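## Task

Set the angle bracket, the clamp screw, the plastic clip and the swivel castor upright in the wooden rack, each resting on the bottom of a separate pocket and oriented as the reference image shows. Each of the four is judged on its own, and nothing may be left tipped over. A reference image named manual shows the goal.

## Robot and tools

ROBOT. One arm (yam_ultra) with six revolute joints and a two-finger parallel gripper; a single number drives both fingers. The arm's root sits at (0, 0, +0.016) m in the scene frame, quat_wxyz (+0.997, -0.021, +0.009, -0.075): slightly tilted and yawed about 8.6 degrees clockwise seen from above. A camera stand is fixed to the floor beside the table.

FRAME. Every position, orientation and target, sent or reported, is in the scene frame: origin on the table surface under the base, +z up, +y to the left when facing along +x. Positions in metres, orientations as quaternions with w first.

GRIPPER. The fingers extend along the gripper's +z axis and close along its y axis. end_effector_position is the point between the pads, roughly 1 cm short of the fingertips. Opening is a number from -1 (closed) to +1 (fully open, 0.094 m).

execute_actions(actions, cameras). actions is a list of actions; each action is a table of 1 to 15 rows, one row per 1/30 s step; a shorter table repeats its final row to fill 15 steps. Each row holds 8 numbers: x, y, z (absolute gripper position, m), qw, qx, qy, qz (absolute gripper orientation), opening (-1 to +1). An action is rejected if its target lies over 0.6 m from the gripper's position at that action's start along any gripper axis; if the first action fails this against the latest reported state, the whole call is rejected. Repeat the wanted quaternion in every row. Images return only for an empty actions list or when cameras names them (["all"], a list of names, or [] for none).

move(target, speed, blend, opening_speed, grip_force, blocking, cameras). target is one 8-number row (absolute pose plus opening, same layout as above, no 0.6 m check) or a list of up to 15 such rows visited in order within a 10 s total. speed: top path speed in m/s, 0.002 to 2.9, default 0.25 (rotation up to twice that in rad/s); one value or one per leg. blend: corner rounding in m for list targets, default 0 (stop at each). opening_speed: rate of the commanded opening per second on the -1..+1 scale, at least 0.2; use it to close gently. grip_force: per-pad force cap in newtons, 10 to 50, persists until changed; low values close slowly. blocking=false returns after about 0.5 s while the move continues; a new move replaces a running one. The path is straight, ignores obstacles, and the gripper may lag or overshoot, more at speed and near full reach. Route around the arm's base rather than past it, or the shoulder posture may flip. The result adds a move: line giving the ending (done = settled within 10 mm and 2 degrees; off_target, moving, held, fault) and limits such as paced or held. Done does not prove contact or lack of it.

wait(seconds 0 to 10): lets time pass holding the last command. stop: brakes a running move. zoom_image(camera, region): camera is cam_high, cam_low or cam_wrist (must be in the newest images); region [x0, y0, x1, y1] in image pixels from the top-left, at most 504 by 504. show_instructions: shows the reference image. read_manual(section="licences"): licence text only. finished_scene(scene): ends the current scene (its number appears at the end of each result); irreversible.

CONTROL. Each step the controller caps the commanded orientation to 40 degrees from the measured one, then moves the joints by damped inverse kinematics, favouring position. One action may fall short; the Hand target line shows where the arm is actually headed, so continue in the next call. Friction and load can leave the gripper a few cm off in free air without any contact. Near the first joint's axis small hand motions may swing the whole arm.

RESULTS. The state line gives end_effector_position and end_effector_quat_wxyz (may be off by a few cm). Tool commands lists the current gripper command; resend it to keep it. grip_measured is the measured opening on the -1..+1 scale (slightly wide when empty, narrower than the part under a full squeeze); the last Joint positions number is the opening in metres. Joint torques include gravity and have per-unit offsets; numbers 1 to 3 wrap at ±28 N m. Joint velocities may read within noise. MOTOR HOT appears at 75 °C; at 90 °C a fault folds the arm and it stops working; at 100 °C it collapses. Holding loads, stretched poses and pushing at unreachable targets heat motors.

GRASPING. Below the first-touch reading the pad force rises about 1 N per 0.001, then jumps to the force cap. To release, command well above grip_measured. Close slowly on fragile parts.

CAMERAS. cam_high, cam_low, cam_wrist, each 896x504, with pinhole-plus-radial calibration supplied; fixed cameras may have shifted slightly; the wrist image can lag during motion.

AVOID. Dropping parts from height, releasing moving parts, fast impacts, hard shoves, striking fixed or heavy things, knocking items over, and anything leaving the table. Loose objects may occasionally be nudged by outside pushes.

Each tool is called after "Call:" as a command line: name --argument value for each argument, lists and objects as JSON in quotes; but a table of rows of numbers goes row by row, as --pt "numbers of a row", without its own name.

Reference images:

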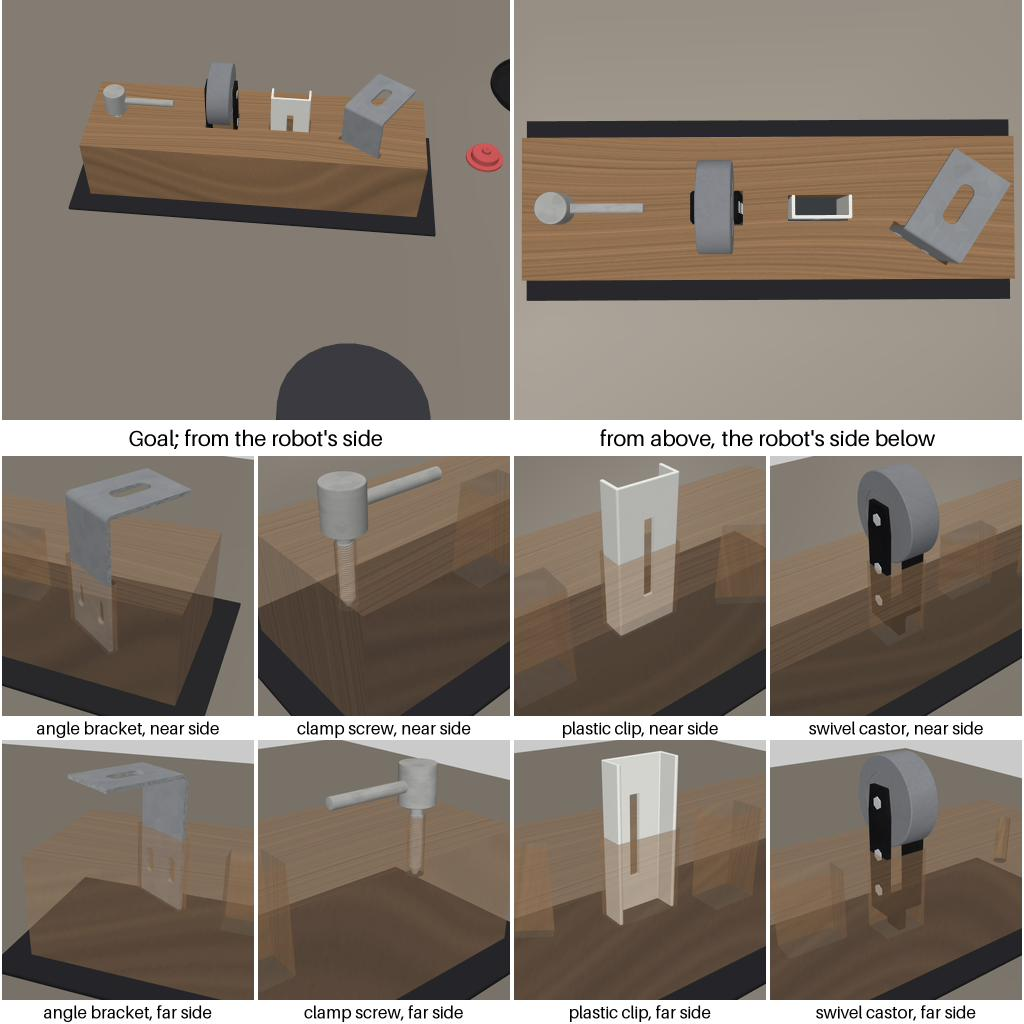

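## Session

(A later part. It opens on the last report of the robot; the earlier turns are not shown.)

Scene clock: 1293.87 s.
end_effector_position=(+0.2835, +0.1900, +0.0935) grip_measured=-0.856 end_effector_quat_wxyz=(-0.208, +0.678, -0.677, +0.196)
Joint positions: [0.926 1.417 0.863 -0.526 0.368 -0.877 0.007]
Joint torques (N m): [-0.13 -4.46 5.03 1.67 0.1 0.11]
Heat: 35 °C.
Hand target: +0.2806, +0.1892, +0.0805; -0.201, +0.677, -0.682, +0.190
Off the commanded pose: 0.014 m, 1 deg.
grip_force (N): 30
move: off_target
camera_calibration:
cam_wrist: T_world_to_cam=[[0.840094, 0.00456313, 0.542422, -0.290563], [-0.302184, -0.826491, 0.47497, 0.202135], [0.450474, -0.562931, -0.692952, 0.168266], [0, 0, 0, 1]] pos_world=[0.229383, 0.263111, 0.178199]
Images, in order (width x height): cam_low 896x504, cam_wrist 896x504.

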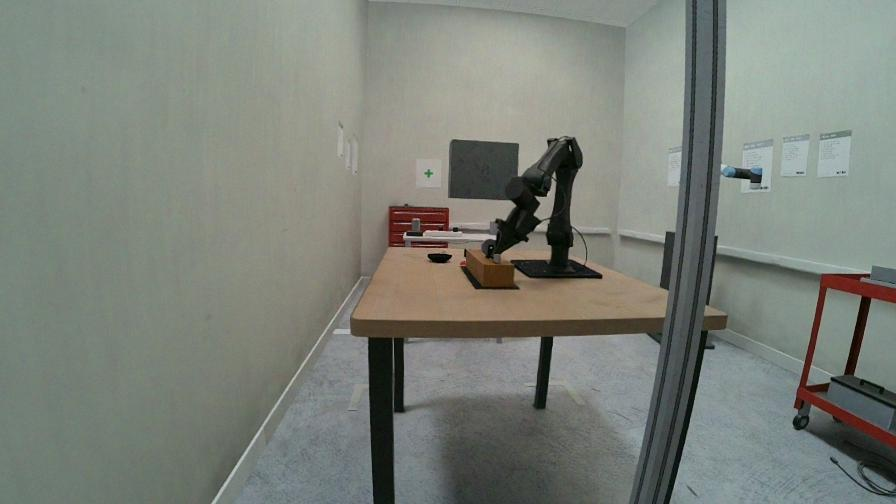

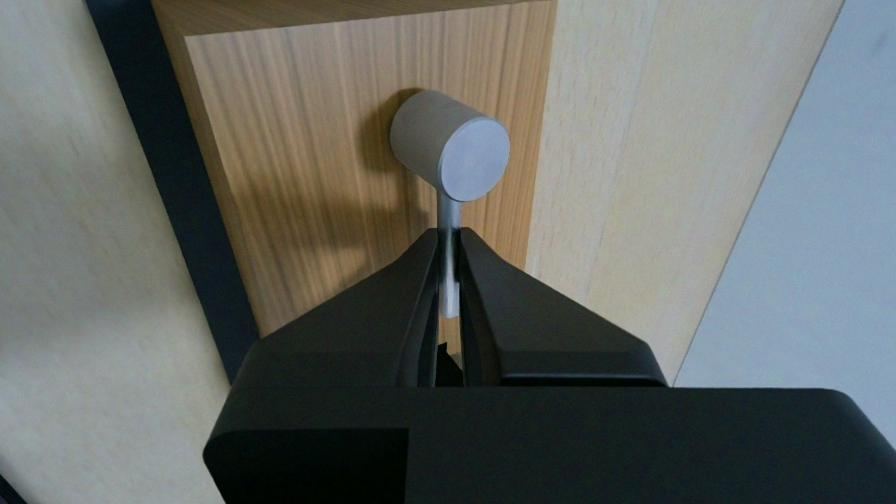

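Call:
move --pt "0.2825 0.1898 0.09 0.201 -0.677 0.682 -0.19 -1" --pt "0.2825 0.1898 0.0935 0.201 -0.677 0.682 -0.19 -0.65" --speed 0.04 --opening_speed 0.25

Call:
move --pt "0.252 0.1898 0.146 0.201 -0.677 0.682 -0.19 -0.65" --pt "0.24 0.14 0.26 0.1 -0.3 0.93 -0.1 -0.65" --speed '[0.08, 0.25]' --blend '[0.01, 0]' --cameras '["cam_low", "cam_wrist", "cam_high"]'

Call:
zoom_image --camera "cam_low" --region '[475, 230, 515, 270]'

Call:
zoom_image --camera "cam_high" --region '[400, 140, 500, 300]'

Scene clock: 1304.20 s.
end_effector_position=(+0.2824, +0.1891, +0.0927) grip_measured=-0.652 end_effector_quat_wxyz=(-0.205, +0.679, -0.678, +0.195)
Joint positions: [0.926 1.417 0.863 -0.532 0.367 -0.877 0.016]
Joint torques (N m): [-0.65 -5.72 8.23 1.16 0.06 0.06]
Heat: 34 °C.
Hand target: +0.2824, +0.1897, +0.0935; -0.201, +0.677, -0.682, +0.190
Off the commanded pose: 0.001 m, 1 deg.
grip_force (N): 30
move: done

Scene clock: 1307.57 s.
end_effector_position=(+0.2406, +0.1408, +0.2523) grip_measured=-0.652 end_effector_quat_wxyz=(+0.117, -0.317, +0.936, -0.101)
Joint positions: [0.822 1.453 1.647 -1.567 0.251 0.001 0.016]
Joint torques (N m): [-0.92 -6.35 8.44 0.65 0.04 0.11]
Heat: 35 °C.
Hand target: +0.2401, +0.1399, +0.2594; +0.123, -0.306, +0.939, -0.094
Off the commanded pose: 0.008 m, 2 deg.
joint sent to its limit — joint 4 (wrist pitch), lower limit. The joint targets are off in orientation, not in position.
grip_force (N): 30
move: done
camera_calibration:
cam_wrist: T_world_to_cam=[[0.577808, -0.774218, 0.258311, -0.0959962], [-0.787623, -0.445957, 0.425172, 0.148918], [-0.213981, -0.44912, -0.86747, 0.457759], [0, 0, 0, 1]] pos_world=[0.27071, 0.197678, 0.358573]

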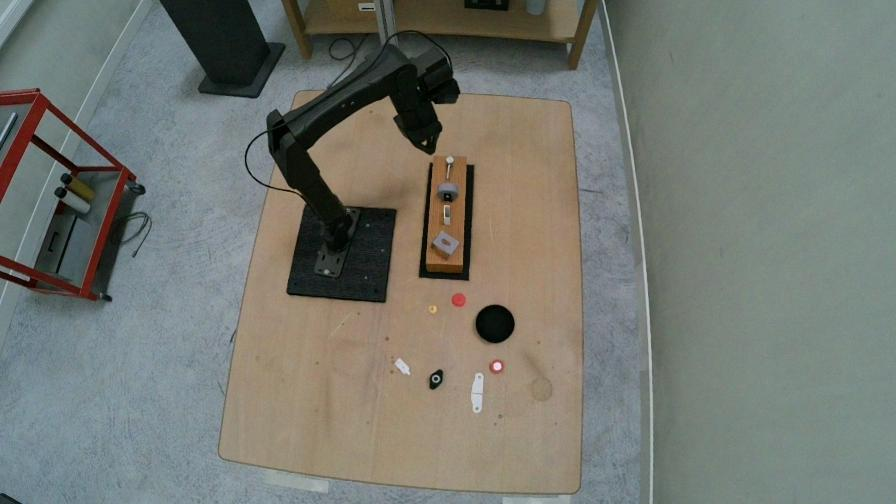

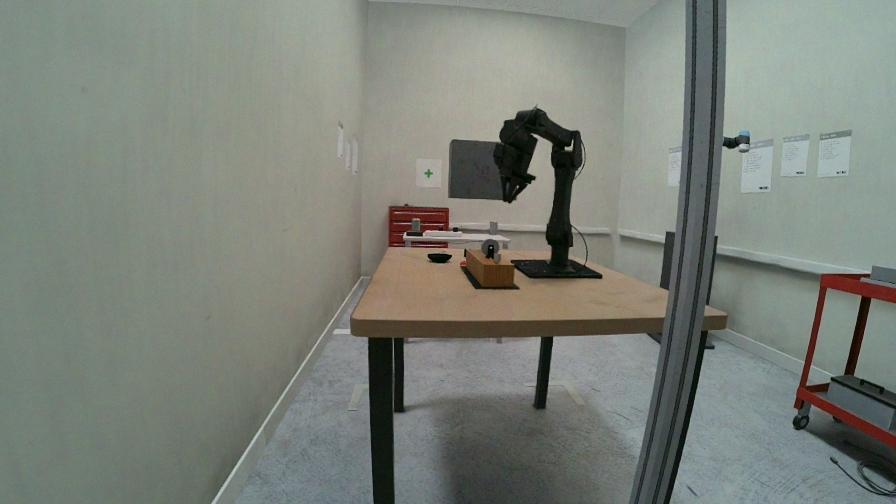

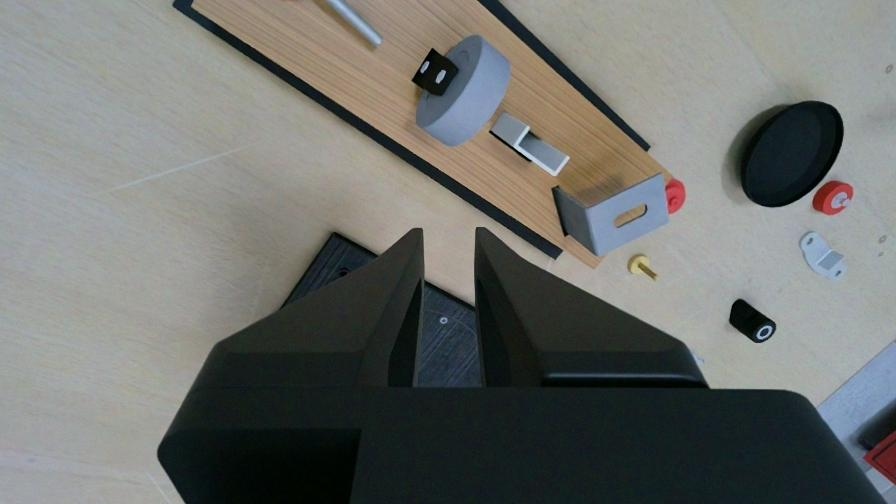

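Scaled by 12.600 from the camera's 896x504 image, which has a finer 1280x720 frame.

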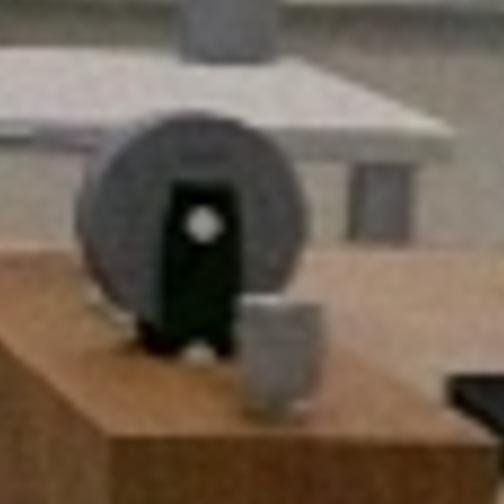

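Scaled by 3.150 from the camera's 896x504 image, which has a finer 1280x720 frame.

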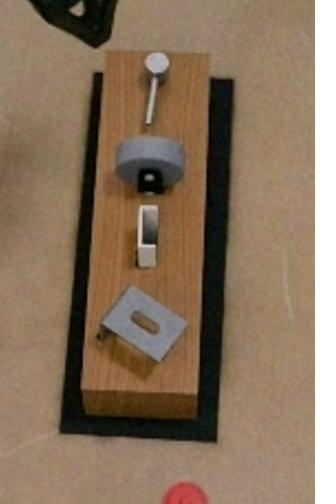

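Call:
finished_scene --scene 2

The scene is finished: the task was done.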